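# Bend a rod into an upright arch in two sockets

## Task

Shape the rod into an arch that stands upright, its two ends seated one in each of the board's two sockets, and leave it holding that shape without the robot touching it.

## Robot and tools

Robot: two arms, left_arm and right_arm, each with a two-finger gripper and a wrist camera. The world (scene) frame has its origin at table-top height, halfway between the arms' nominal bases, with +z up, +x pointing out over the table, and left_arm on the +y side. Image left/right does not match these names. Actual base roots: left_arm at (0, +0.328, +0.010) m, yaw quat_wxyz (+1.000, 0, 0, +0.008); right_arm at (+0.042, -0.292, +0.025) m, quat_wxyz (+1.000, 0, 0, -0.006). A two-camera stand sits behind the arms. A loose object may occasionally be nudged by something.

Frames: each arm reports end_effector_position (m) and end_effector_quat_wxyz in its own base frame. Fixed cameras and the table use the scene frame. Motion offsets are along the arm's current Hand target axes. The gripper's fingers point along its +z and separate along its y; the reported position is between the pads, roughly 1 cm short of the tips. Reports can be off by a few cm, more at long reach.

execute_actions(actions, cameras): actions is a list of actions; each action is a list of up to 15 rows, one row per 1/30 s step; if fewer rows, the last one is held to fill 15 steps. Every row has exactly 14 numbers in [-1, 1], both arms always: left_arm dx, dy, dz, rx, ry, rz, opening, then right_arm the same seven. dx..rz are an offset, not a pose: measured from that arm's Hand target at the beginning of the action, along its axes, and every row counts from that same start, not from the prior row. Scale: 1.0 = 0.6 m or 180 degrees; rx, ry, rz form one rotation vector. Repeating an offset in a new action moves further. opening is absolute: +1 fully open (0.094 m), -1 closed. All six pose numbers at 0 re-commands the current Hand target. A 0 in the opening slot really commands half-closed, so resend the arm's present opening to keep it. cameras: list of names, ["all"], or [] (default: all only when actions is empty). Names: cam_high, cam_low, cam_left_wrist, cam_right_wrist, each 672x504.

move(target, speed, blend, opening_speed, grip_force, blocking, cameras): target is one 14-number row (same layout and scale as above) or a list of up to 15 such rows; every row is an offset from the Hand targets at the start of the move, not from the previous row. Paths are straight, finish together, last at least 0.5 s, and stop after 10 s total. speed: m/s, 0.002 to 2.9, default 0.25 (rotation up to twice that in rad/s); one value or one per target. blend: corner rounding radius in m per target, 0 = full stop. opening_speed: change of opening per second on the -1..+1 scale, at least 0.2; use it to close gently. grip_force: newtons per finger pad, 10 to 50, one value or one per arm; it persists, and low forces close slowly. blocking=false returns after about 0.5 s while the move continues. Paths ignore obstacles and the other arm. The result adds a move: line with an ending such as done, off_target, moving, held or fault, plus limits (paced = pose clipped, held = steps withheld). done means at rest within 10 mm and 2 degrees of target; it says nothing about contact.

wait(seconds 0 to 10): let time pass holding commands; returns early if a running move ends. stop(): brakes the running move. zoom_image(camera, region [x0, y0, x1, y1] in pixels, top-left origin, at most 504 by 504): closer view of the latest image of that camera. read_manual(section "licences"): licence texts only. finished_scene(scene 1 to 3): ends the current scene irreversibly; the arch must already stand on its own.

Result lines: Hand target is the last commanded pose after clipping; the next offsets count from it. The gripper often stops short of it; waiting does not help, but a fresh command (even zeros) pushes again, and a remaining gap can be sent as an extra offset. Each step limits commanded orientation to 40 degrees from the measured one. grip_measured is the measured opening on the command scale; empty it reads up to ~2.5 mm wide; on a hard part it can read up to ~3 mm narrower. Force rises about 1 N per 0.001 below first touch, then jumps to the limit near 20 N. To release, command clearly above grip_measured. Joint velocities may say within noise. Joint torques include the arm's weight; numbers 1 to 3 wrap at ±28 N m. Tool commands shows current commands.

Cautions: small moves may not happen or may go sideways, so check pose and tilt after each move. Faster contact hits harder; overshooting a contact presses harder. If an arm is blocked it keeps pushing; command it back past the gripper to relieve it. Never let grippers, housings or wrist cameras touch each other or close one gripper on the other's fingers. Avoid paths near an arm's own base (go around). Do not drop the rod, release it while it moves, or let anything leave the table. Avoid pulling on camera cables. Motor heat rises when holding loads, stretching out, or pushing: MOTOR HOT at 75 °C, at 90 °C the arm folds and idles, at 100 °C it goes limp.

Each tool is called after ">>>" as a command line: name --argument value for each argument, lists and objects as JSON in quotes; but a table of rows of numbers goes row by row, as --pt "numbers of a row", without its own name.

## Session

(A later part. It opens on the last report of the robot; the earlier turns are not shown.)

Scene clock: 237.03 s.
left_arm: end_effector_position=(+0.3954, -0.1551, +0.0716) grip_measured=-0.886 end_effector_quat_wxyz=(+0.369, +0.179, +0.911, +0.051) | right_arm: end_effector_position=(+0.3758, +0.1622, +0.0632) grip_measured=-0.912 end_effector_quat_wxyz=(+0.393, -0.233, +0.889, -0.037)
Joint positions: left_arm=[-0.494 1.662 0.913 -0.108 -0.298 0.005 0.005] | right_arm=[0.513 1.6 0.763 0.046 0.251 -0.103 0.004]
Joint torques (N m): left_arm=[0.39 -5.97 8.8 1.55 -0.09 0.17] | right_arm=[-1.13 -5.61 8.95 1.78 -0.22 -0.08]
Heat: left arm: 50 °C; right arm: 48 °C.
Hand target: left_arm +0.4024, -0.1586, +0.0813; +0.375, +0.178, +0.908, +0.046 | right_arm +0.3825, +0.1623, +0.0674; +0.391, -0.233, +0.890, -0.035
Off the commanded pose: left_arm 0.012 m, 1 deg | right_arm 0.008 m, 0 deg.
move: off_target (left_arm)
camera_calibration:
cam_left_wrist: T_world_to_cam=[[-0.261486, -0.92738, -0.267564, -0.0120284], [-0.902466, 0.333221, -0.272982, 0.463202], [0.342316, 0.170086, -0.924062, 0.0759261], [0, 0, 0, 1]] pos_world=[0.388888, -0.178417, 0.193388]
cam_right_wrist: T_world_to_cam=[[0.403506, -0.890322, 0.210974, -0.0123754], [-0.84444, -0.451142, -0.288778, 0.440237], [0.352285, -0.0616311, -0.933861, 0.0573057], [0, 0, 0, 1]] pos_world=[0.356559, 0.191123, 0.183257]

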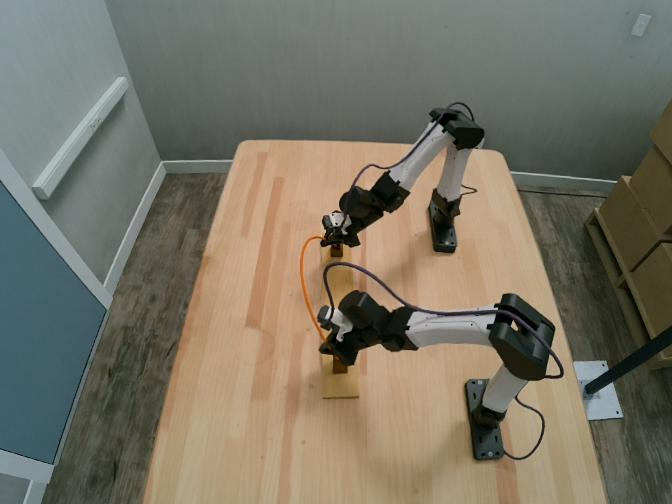

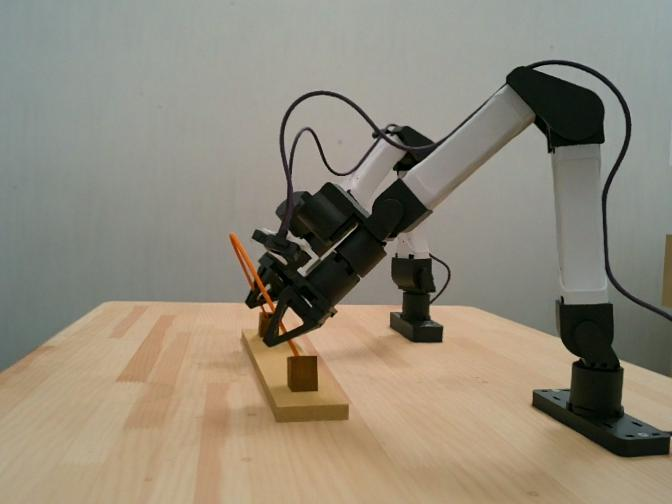

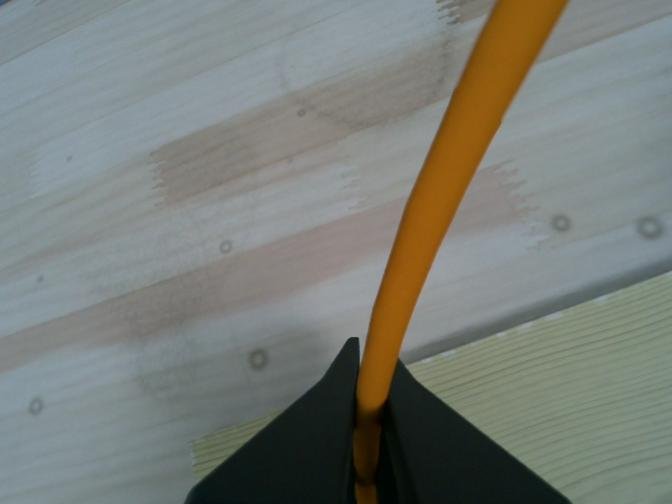

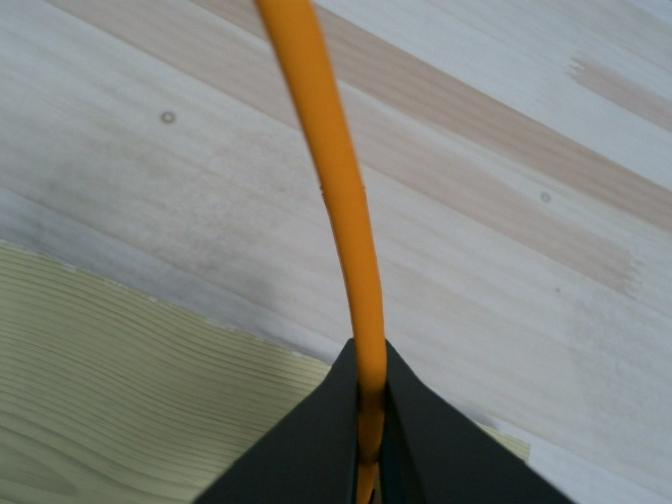

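>>> move --target '[-0.0019, -0.0018, -0.0272, -0.0483, -0.1117, 0.0111, -1.0, 0.0004, 0.0020, -0.0300, 0.0476, -0.1123, -0.0070, -1.0]' --speed 0.06 --cameras '["all"]'

>>> zoom_image --camera "cam_low" --region '[220, 220, 360, 430]'

>>> zoom_image --camera "cam_high" --region '[280, 210, 400, 390]'

Scene clock: 249.27 s.
left_arm: end_effector_position=(+0.3867, -0.1573, +0.0848) grip_measured=-0.886 end_effector_quat_wxyz=(+0.521, +0.178, +0.830, +0.090) | right_arm: end_effector_position=(+0.3669, +0.1612, +0.0752) grip_measured=-0.912 end_effector_quat_wxyz=(+0.544, -0.220, +0.808, -0.059)
Joint positions: left_arm=[-0.58 1.623 0.595 0.506 -0.48 0.123 0.005] | right_arm=[0.576 1.608 0.45 0.71 0.381 -0.197 0.004]
Joint torques (N m): left_arm=[-0.64 -4.92 5.37 2.47 -0.3 0.21] | right_arm=[0.16 -4.64 4.64 2.96 0.09 -0.11]
Heat: left arm: 49 °C; right arm: 47 °C.
Hand target: left_arm +0.3914, -0.1592, +0.0934; +0.539, +0.170, +0.820, +0.089 | right_arm +0.3691, +0.1611, +0.0794; +0.557, -0.216, +0.800, -0.064
Off the commanded pose: left_arm 0.010 m, 3 deg | right_arm 0.005 m, 2 deg.
move: off_target (left_arm)
camera_calibration:
cam_left_wrist: T_world_to_cam=[[-0.161716, -0.916624, -0.36558, -0.0414719], [-0.749924, 0.354948, -0.558235, 0.428265], [0.641453, 0.183881, -0.744799, -0.0373707], [0, 0, 0, 1]] pos_world=[0.338431, -0.183154, 0.196077]
cam_right_wrist: T_world_to_cam=[[0.32028, -0.89681, 0.30521, 0.0123068], [-0.690786, -0.441564, -0.572569, 0.399224], [0.648255, -0.0274527, -0.760928, -0.0555243], [0, 0, 0, 1]] pos_world=[0.307831, 0.185796, 0.182577]

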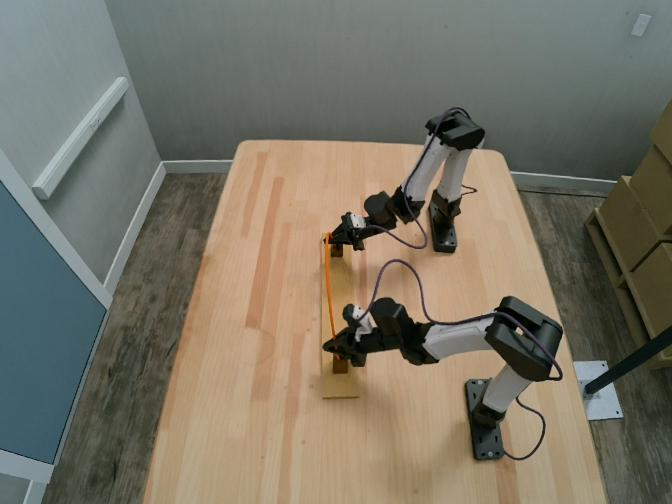

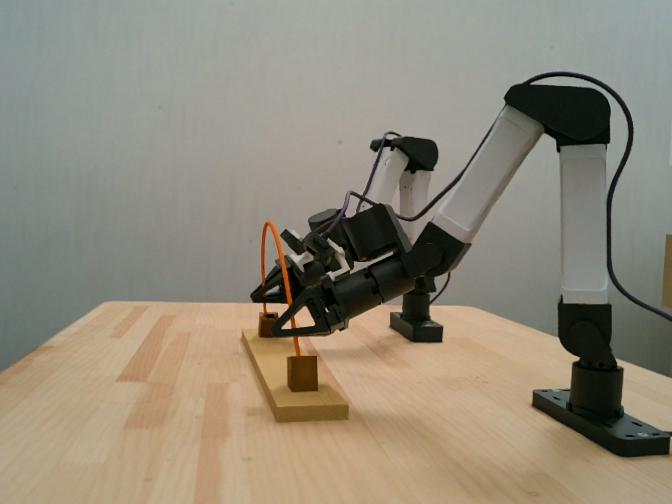

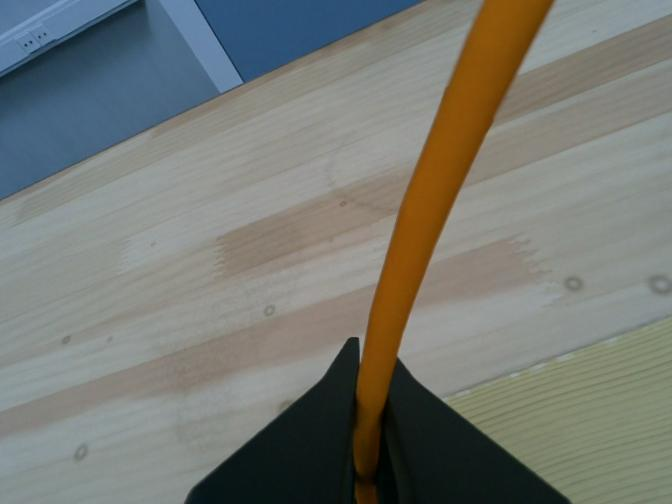

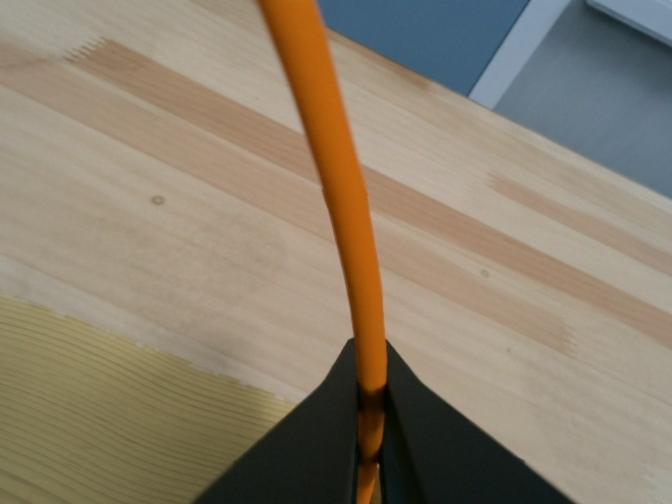

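Scaled by 2.400 from the camera's 672x504 image, which has a finer 960x720 frame.

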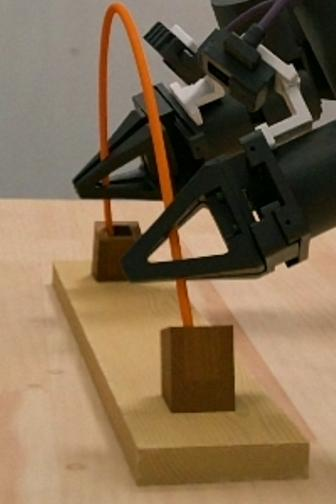

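Scaled by 2.800 from the camera's 672x504 image, which has a finer 960x720 frame.

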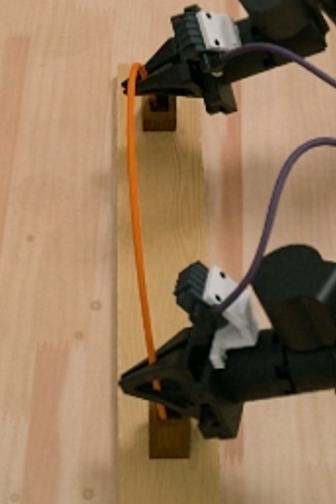

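>>> move --target '[-0.0003, -0.0007, -0.0082, -0.0154, -0.0355, 0.0035, -1.0, 0.0, 0.0005, -0.0093, 0.0152, -0.0357, -0.0022, -1.0]' --speed 0.05 --cameras '["all"]'

>>> zoom_image --camera "cam_low" --region '[220, 220, 360, 430]'

>>> zoom_image --camera "cam_high" --region '[280, 210, 400, 390]'

Scene clock: 255.23 s.
left_arm: end_effector_position=(+0.3836, -0.1576, +0.0873) grip_measured=-0.886 end_effector_quat_wxyz=(+0.571, +0.174, +0.795, +0.105) | right_arm: end_effector_position=(+0.3630, +0.1610, +0.0784) grip_measured=-0.912 end_effector_quat_wxyz=(+0.596, -0.212, +0.771, -0.069)
Joint positions: left_arm=[-0.606 1.684 0.502 0.794 -0.537 0.19 0.005] | right_arm=[0.601 1.708 0.363 1.033 0.429 -0.251 0.004]
Joint torques (N m): left_arm=[-0.65 -4.6 4.89 2.48 -0.23 0.2] | right_arm=[0.06 -4.57 3.93 2.93 0.01 -0.1]
Heat: left arm: 50 °C; right arm: 48 °C.
Hand target: left_arm +0.3869, -0.1595, +0.0954; +0.588, +0.166, +0.785, +0.102 | right_arm +0.3639, +0.1606, +0.0814; +0.605, -0.209, +0.765, -0.073
Off the commanded pose: left_arm 0.009 m, 2 deg | right_arm 0.003 m, 1 deg.
move: done
camera_calibration:
cam_left_wrist: T_world_to_cam=[[-0.114444, -0.913314, -0.390846, -0.0567588], [-0.673114, 0.360643, -0.645642, 0.406555], [0.73063, 0.189195, -0.656037, -0.0745045], [0, 0, 0, 1]] pos_world=[0.321597, -0.184364, 0.191427]
cam_right_wrist: T_world_to_cam=[[0.277416, -0.900522, 0.334815, 0.0262286], [-0.611097, -0.434302, -0.661772, 0.375122], [0.741351, -0.0210184, -0.670789, -0.0925345], [0, 0, 0, 1]] pos_world=[0.29056, 0.184591, 0.177392]

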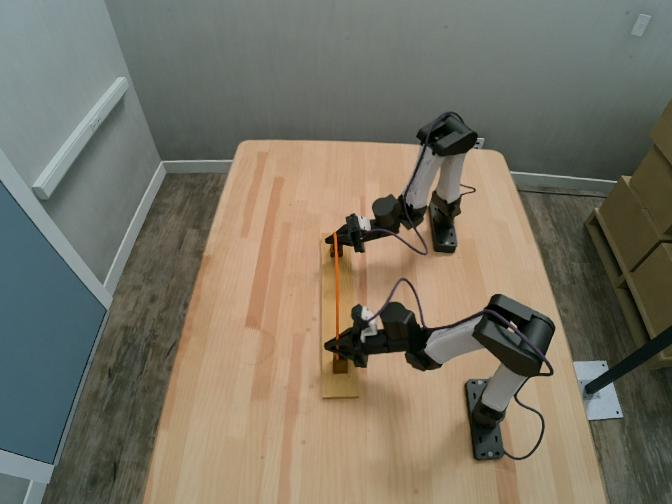

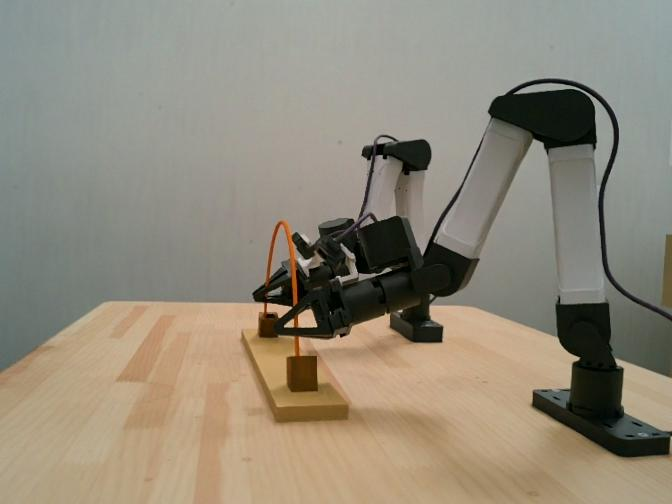

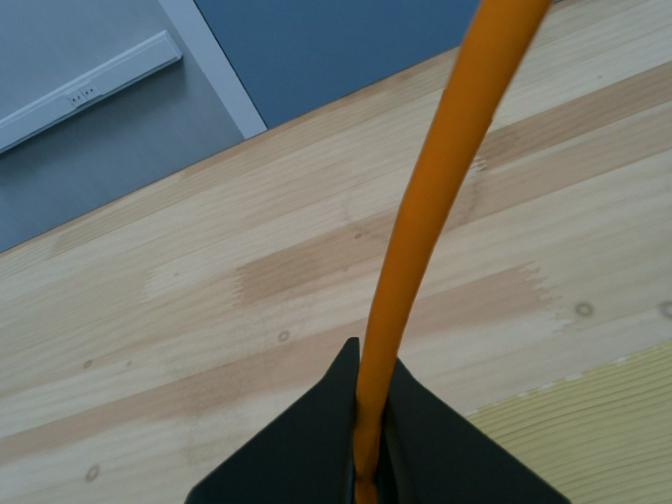

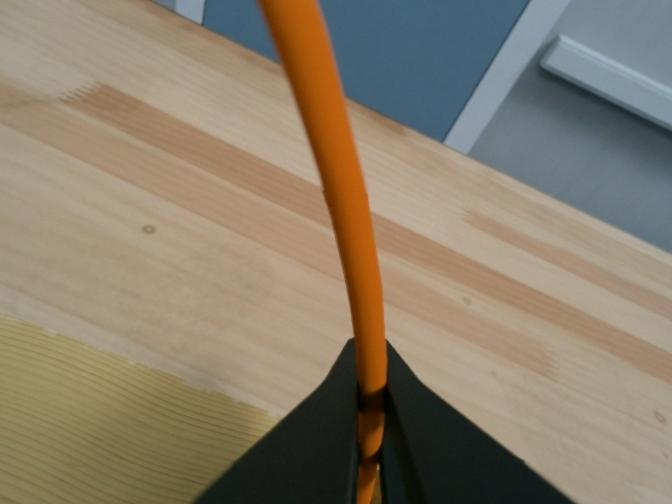

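Scaled by 2.400 from the camera's 672x504 image, which has a finer 960x720 frame.

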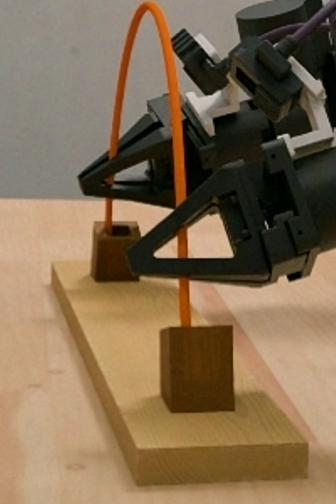

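Scaled by 2.800 from the camera's 672x504 image, which has a finer 960x720 frame.

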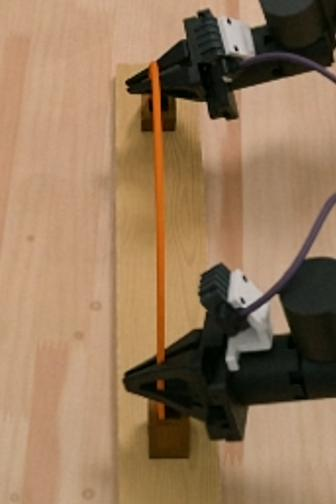

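>>> move --target '[0,0,0,0,0,0,0.0,0,0,0,0,0,0,-1.0]' --speed 0.04 --opening_speed 0.4 --cameras '["all"]'

>>> zoom_image --camera "cam_low" --region '[220, 220, 360, 430]'

Scene clock: 260.17 s.
left_arm: end_effector_position=(+0.3841, -0.1565, +0.0858) grip_measured=-0.003 end_effector_quat_wxyz=(+0.570, +0.174, +0.796, +0.106) | right_arm: end_effector_position=(+0.3630, +0.1610, +0.0784) grip_measured=-0.912 end_effector_quat_wxyz=(+0.596, -0.212, +0.771, -0.069)
Joint positions: left_arm=[-0.603 1.689 0.502 0.796 -0.537 0.19 0.047] | right_arm=[0.601 1.708 0.363 1.033 0.429 -0.251 0.004]
Joint torques (N m): left_arm=[-0.65 -5.08 4.88 2.48 -0.24 0.19] | right_arm=[0.05 -4.56 3.93 2.94 0.01 -0.1]
Heat: left arm: 51 °C; right arm: 49 °C.
Hand target: left_arm +0.3869, -0.1595, +0.0954; +0.588, +0.166, +0.785, +0.102 | right_arm +0.3639, +0.1606, +0.0814; +0.605, -0.209, +0.765, -0.073
Off the commanded pose: left_arm 0.010 m, 3 deg | right_arm 0.003 m, 1 deg.
move: off_target (left_arm)
camera_calibration:
cam_left_wrist: T_world_to_cam=[[-0.112638, -0.912969, -0.392174, -0.0567385], [-0.675871, 0.359712, -0.643278, 0.406236], [0.728362, 0.192602, -0.657566, -0.0745878], [0, 0, 0, 1]] pos_world=[0.322499, -0.183563, 0.190025]
cam_right_wrist: T_world_to_cam=[[0.277416, -0.900522, 0.334815, 0.0262286], [-0.611097, -0.434302, -0.661772, 0.375122], [0.741351, -0.0210184, -0.670789, -0.0925345], [0, 0, 0, 1]] pos_world=[0.29056, 0.184591, 0.177392]

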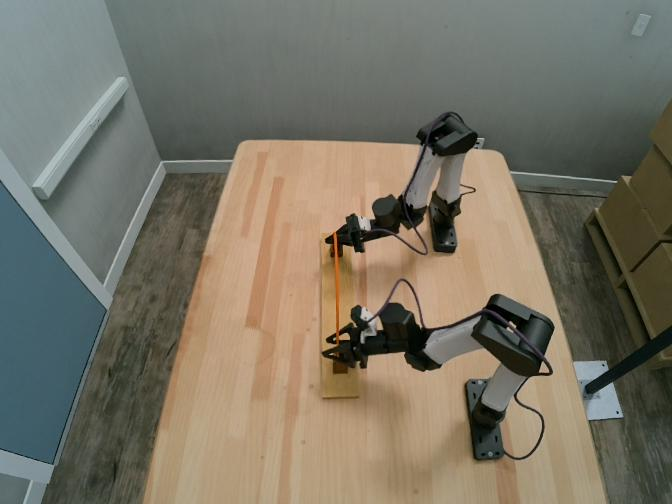

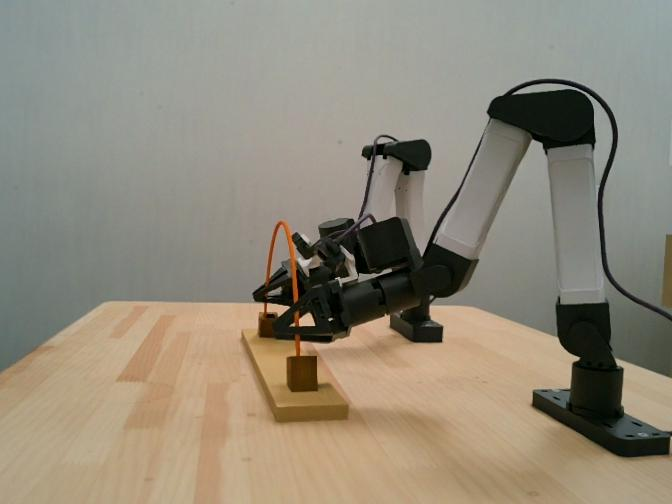

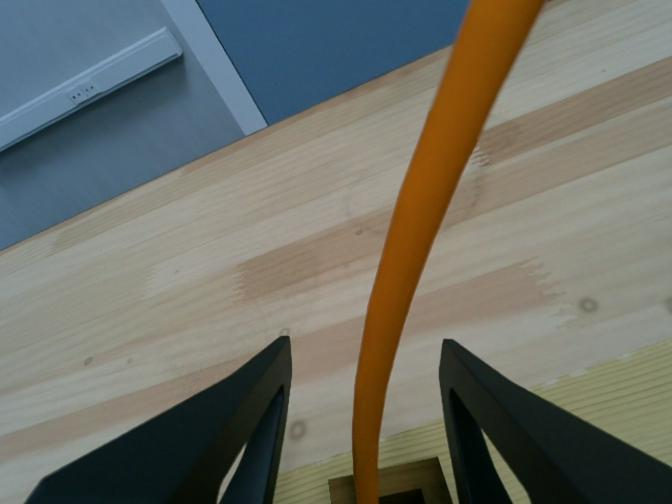

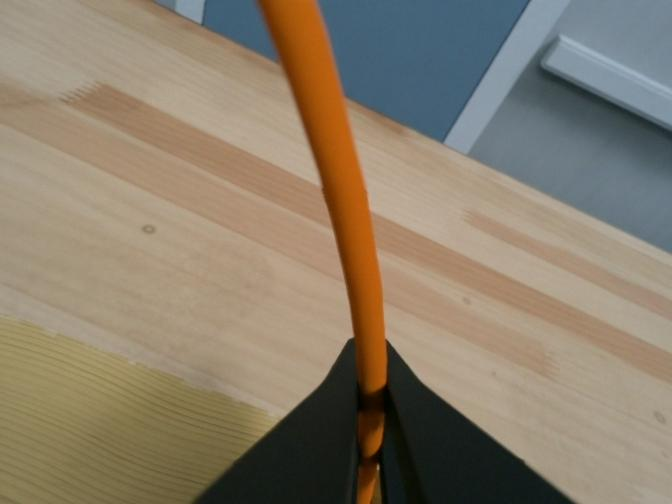

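Scaled by 2.400 from the camera's 672x504 image, which has a finer 960x720 frame.

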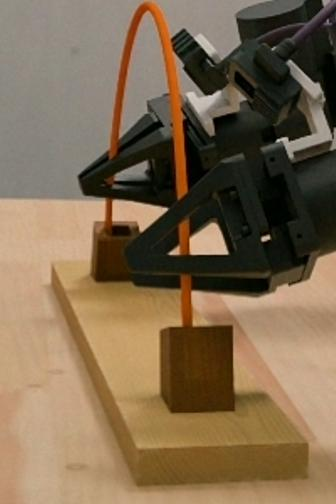

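>>> move --target '[0,0,0,0,0,0,0.0,0,0,0,0,0,0,0.0]' --speed 0.03 --opening_speed 0.35 --cameras '["all"]'

>>> zoom_image --camera "cam_low" --region '[220, 220, 360, 430]'

Scene clock: 264.33 s.
left_arm: end_effector_position=(+0.3841, -0.1565, +0.0858) grip_measured=-0.003 end_effector_quat_wxyz=(+0.570, +0.174, +0.796, +0.106) | right_arm: end_effector_position=(+0.3634, +0.1606, +0.0791) grip_measured=-0.002 end_effector_quat_wxyz=(+0.597, -0.211, +0.770, -0.070)
Joint positions: left_arm=[-0.603 1.689 0.502 0.796 -0.537 0.19 0.047] | right_arm=[0.599 1.708 0.363 1.036 0.429 -0.252 0.047]
Joint torques (N m): left_arm=[-0.65 -5.08 4.86 2.48 -0.24 0.19] | right_arm=[0.06 -4.55 3.92 2.9 0.01 -0.07]
Heat: left arm: 51 °C; right arm: 49 °C.
Hand target: left_arm +0.3869, -0.1595, +0.0954; +0.588, +0.166, +0.785, +0.102 | right_arm +0.3639, +0.1606, +0.0814; +0.605, -0.209, +0.765, -0.073
Off the commanded pose: left_arm 0.010 m, 3 deg | right_arm 0.002 m, 1 deg.
move: off_target (left_arm)
camera_calibration:
cam_left_wrist: T_world_to_cam=[[-0.112638, -0.912969, -0.392174, -0.0567385], [-0.675871, 0.359712, -0.643278, 0.406236], [0.728362, 0.192602, -0.657566, -0.0745878], [0, 0, 0, 1]] pos_world=[0.322499, -0.183563, 0.190025]
cam_right_wrist: T_world_to_cam=[[0.275516, -0.900945, 0.335244, 0.0262011], [-0.609785, -0.433395, -0.663575, 0.375171], [0.743137, -0.0216012, -0.66879, -0.0931232], [0, 0, 0, 1]] pos_world=[0.290758, 0.184191, 0.17789]

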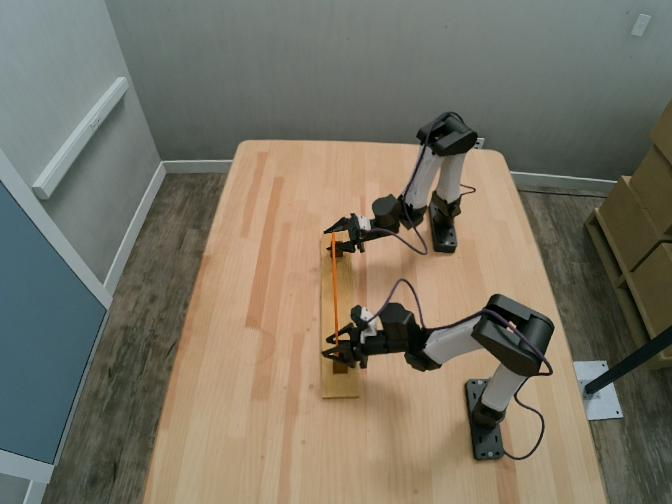

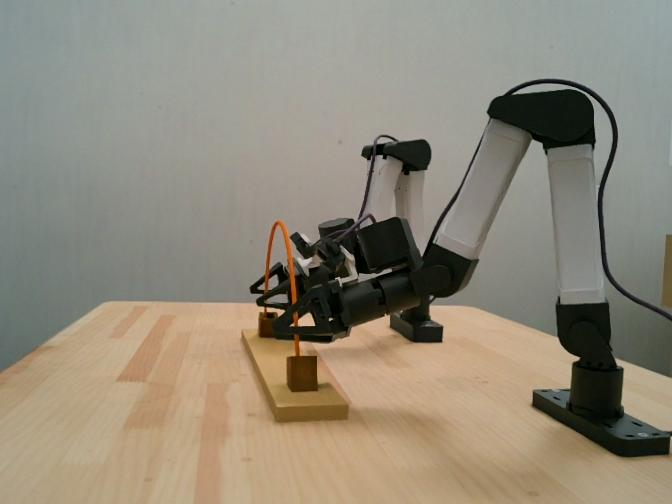

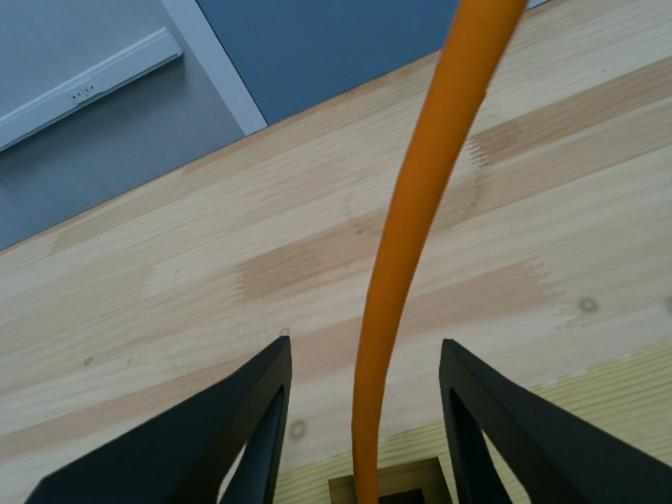

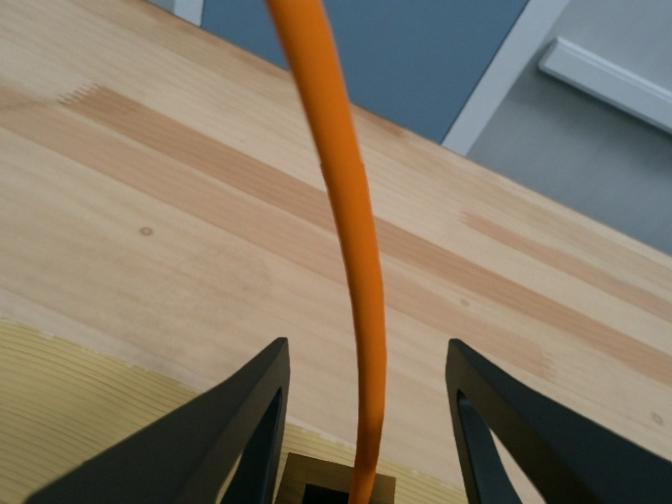

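Scaled by 2.400 from the camera's 672x504 image, which has a finer 960x720 frame.

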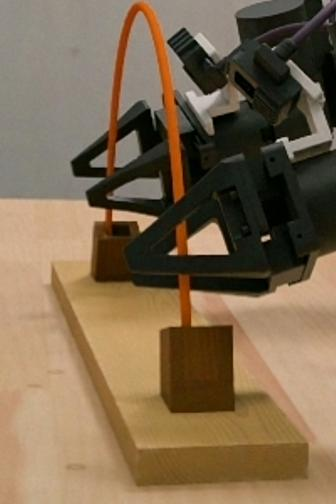

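>>> move --target '[0,0,-0.1333,0,0,0,0.0,0,0,-0.1333,0,0,0,0.0]' --speed 0.08 --cameras '["all"]'

>>> zoom_image --camera "cam_low" --region '[220, 220, 360, 430]'

>>> zoom_image --camera "cam_high" --region '[280, 210, 400, 390]'

Scene clock: 270.67 s.
left_arm: end_effector_position=(+0.3109, -0.1586, +0.1118) grip_measured=-0.003 end_effector_quat_wxyz=(+0.583, +0.179, +0.786, +0.103) | right_arm: end_effector_position=(+0.2895, +0.1527, +0.1028) grip_measured=-0.002 end_effector_quat_wxyz=(+0.609, -0.217, +0.759, -0.072)
Joint positions: left_arm=[-0.804 1.351 0.327 0.618 -0.714 0.124 0.047] | right_arm=[0.796 1.31 0.153 0.85 0.612 -0.215 0.047]
Joint torques (N m): left_arm=[-0.73 -5.12 5.81 1.76 -0.39 -0.02] | right_arm=[0.24 -4.78 4.93 2.06 0.11 0.27]
Heat: left arm: 51 °C; right arm: 48 °C.
Hand target: left_arm +0.3104, -0.1567, +0.1185; +0.588, +0.166, +0.785, +0.102 | right_arm +0.2874, +0.1493, +0.1019; +0.605, -0.209, +0.765, -0.073
Off the commanded pose: left_arm 0.007 m, 2 deg | right_arm 0.004 m, 1 deg.
move: done
camera_calibration:
cam_left_wrist: T_world_to_cam=[[-0.116891, -0.911162, -0.395121, -0.0547575], [-0.649683, 0.371067, -0.663492, 0.370154], [0.751165, 0.179147, -0.63534, -0.0154256], [0, 0, 0, 1]] pos_world=[0.245669, -0.184481, 0.214158]
cam_right_wrist: T_world_to_cam=[[0.276263, -0.895248, 0.349585, 0.0289544], [-0.583268, -0.445273, -0.67936, 0.338172], [0.763857, -0.0162195, -0.645182, -0.031688], [0, 0, 0, 1]] pos_world=[0.213451, 0.175986, 0.199174]

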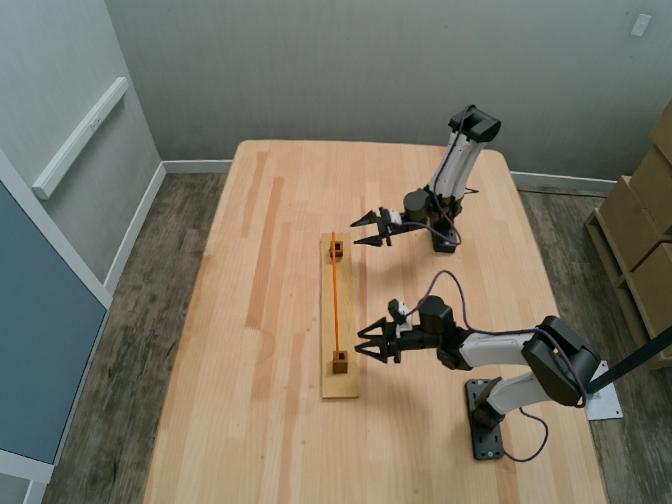

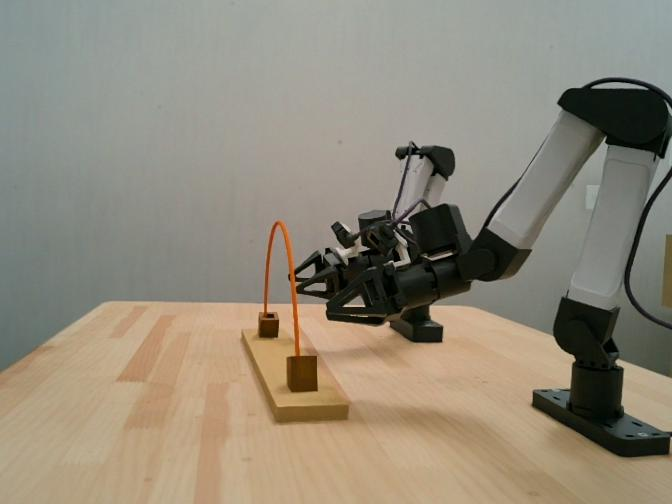

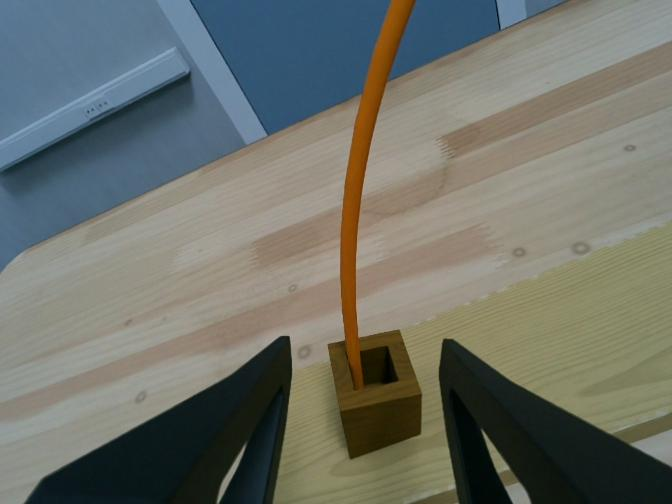

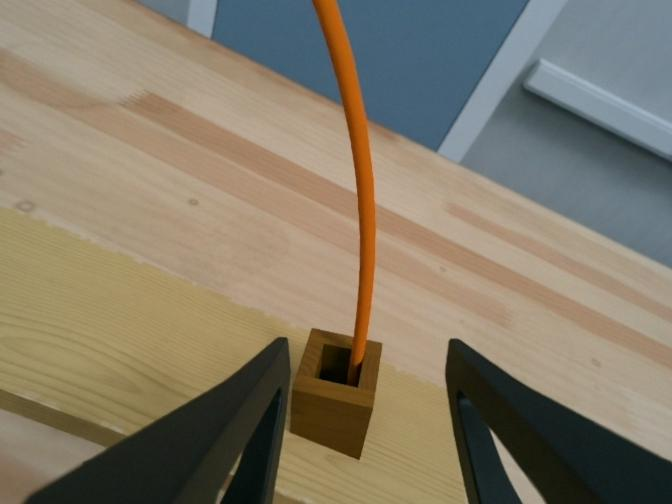

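Scaled by 2.400 from the camera's 672x504 image, which has a finer 960x720 frame.

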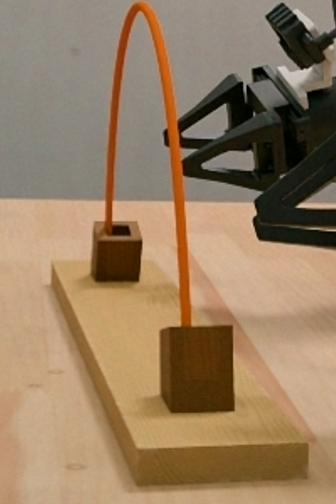

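Scaled by 2.800 from the camera's 672x504 image, which has a finer 960x720 frame.

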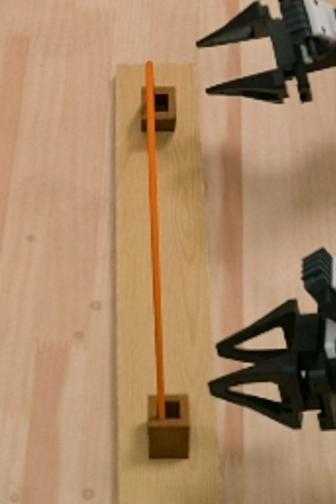

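>>> zoom_image --camera "cam_left_wrist" --region '[310, 310, 440, 470]'

>>> zoom_image --camera "cam_right_wrist" --region '[270, 310, 400, 470]'

Scaled by 3.150 from the camera's 672x504 image, which has a finer 960x720 frame.

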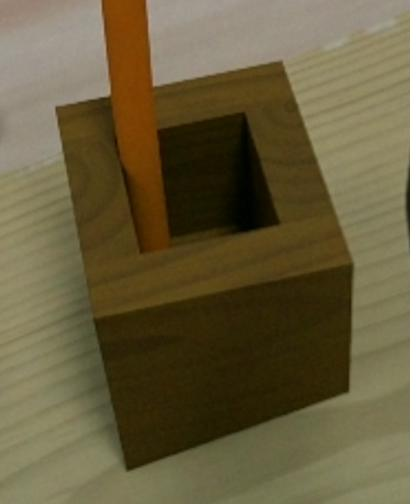

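Scaled by 3.150 from the camera's 672x504 image, which has a finer 960x720 frame.

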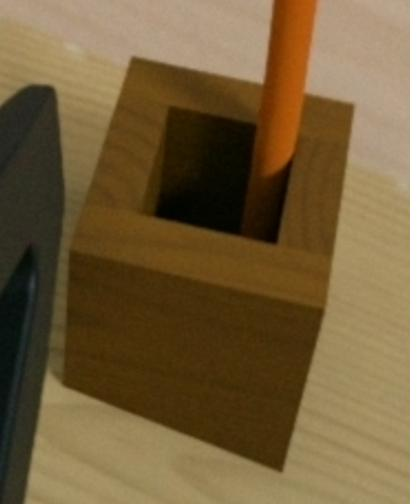

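>>> finished_scene --scene 3

The scene is finished: the task was done.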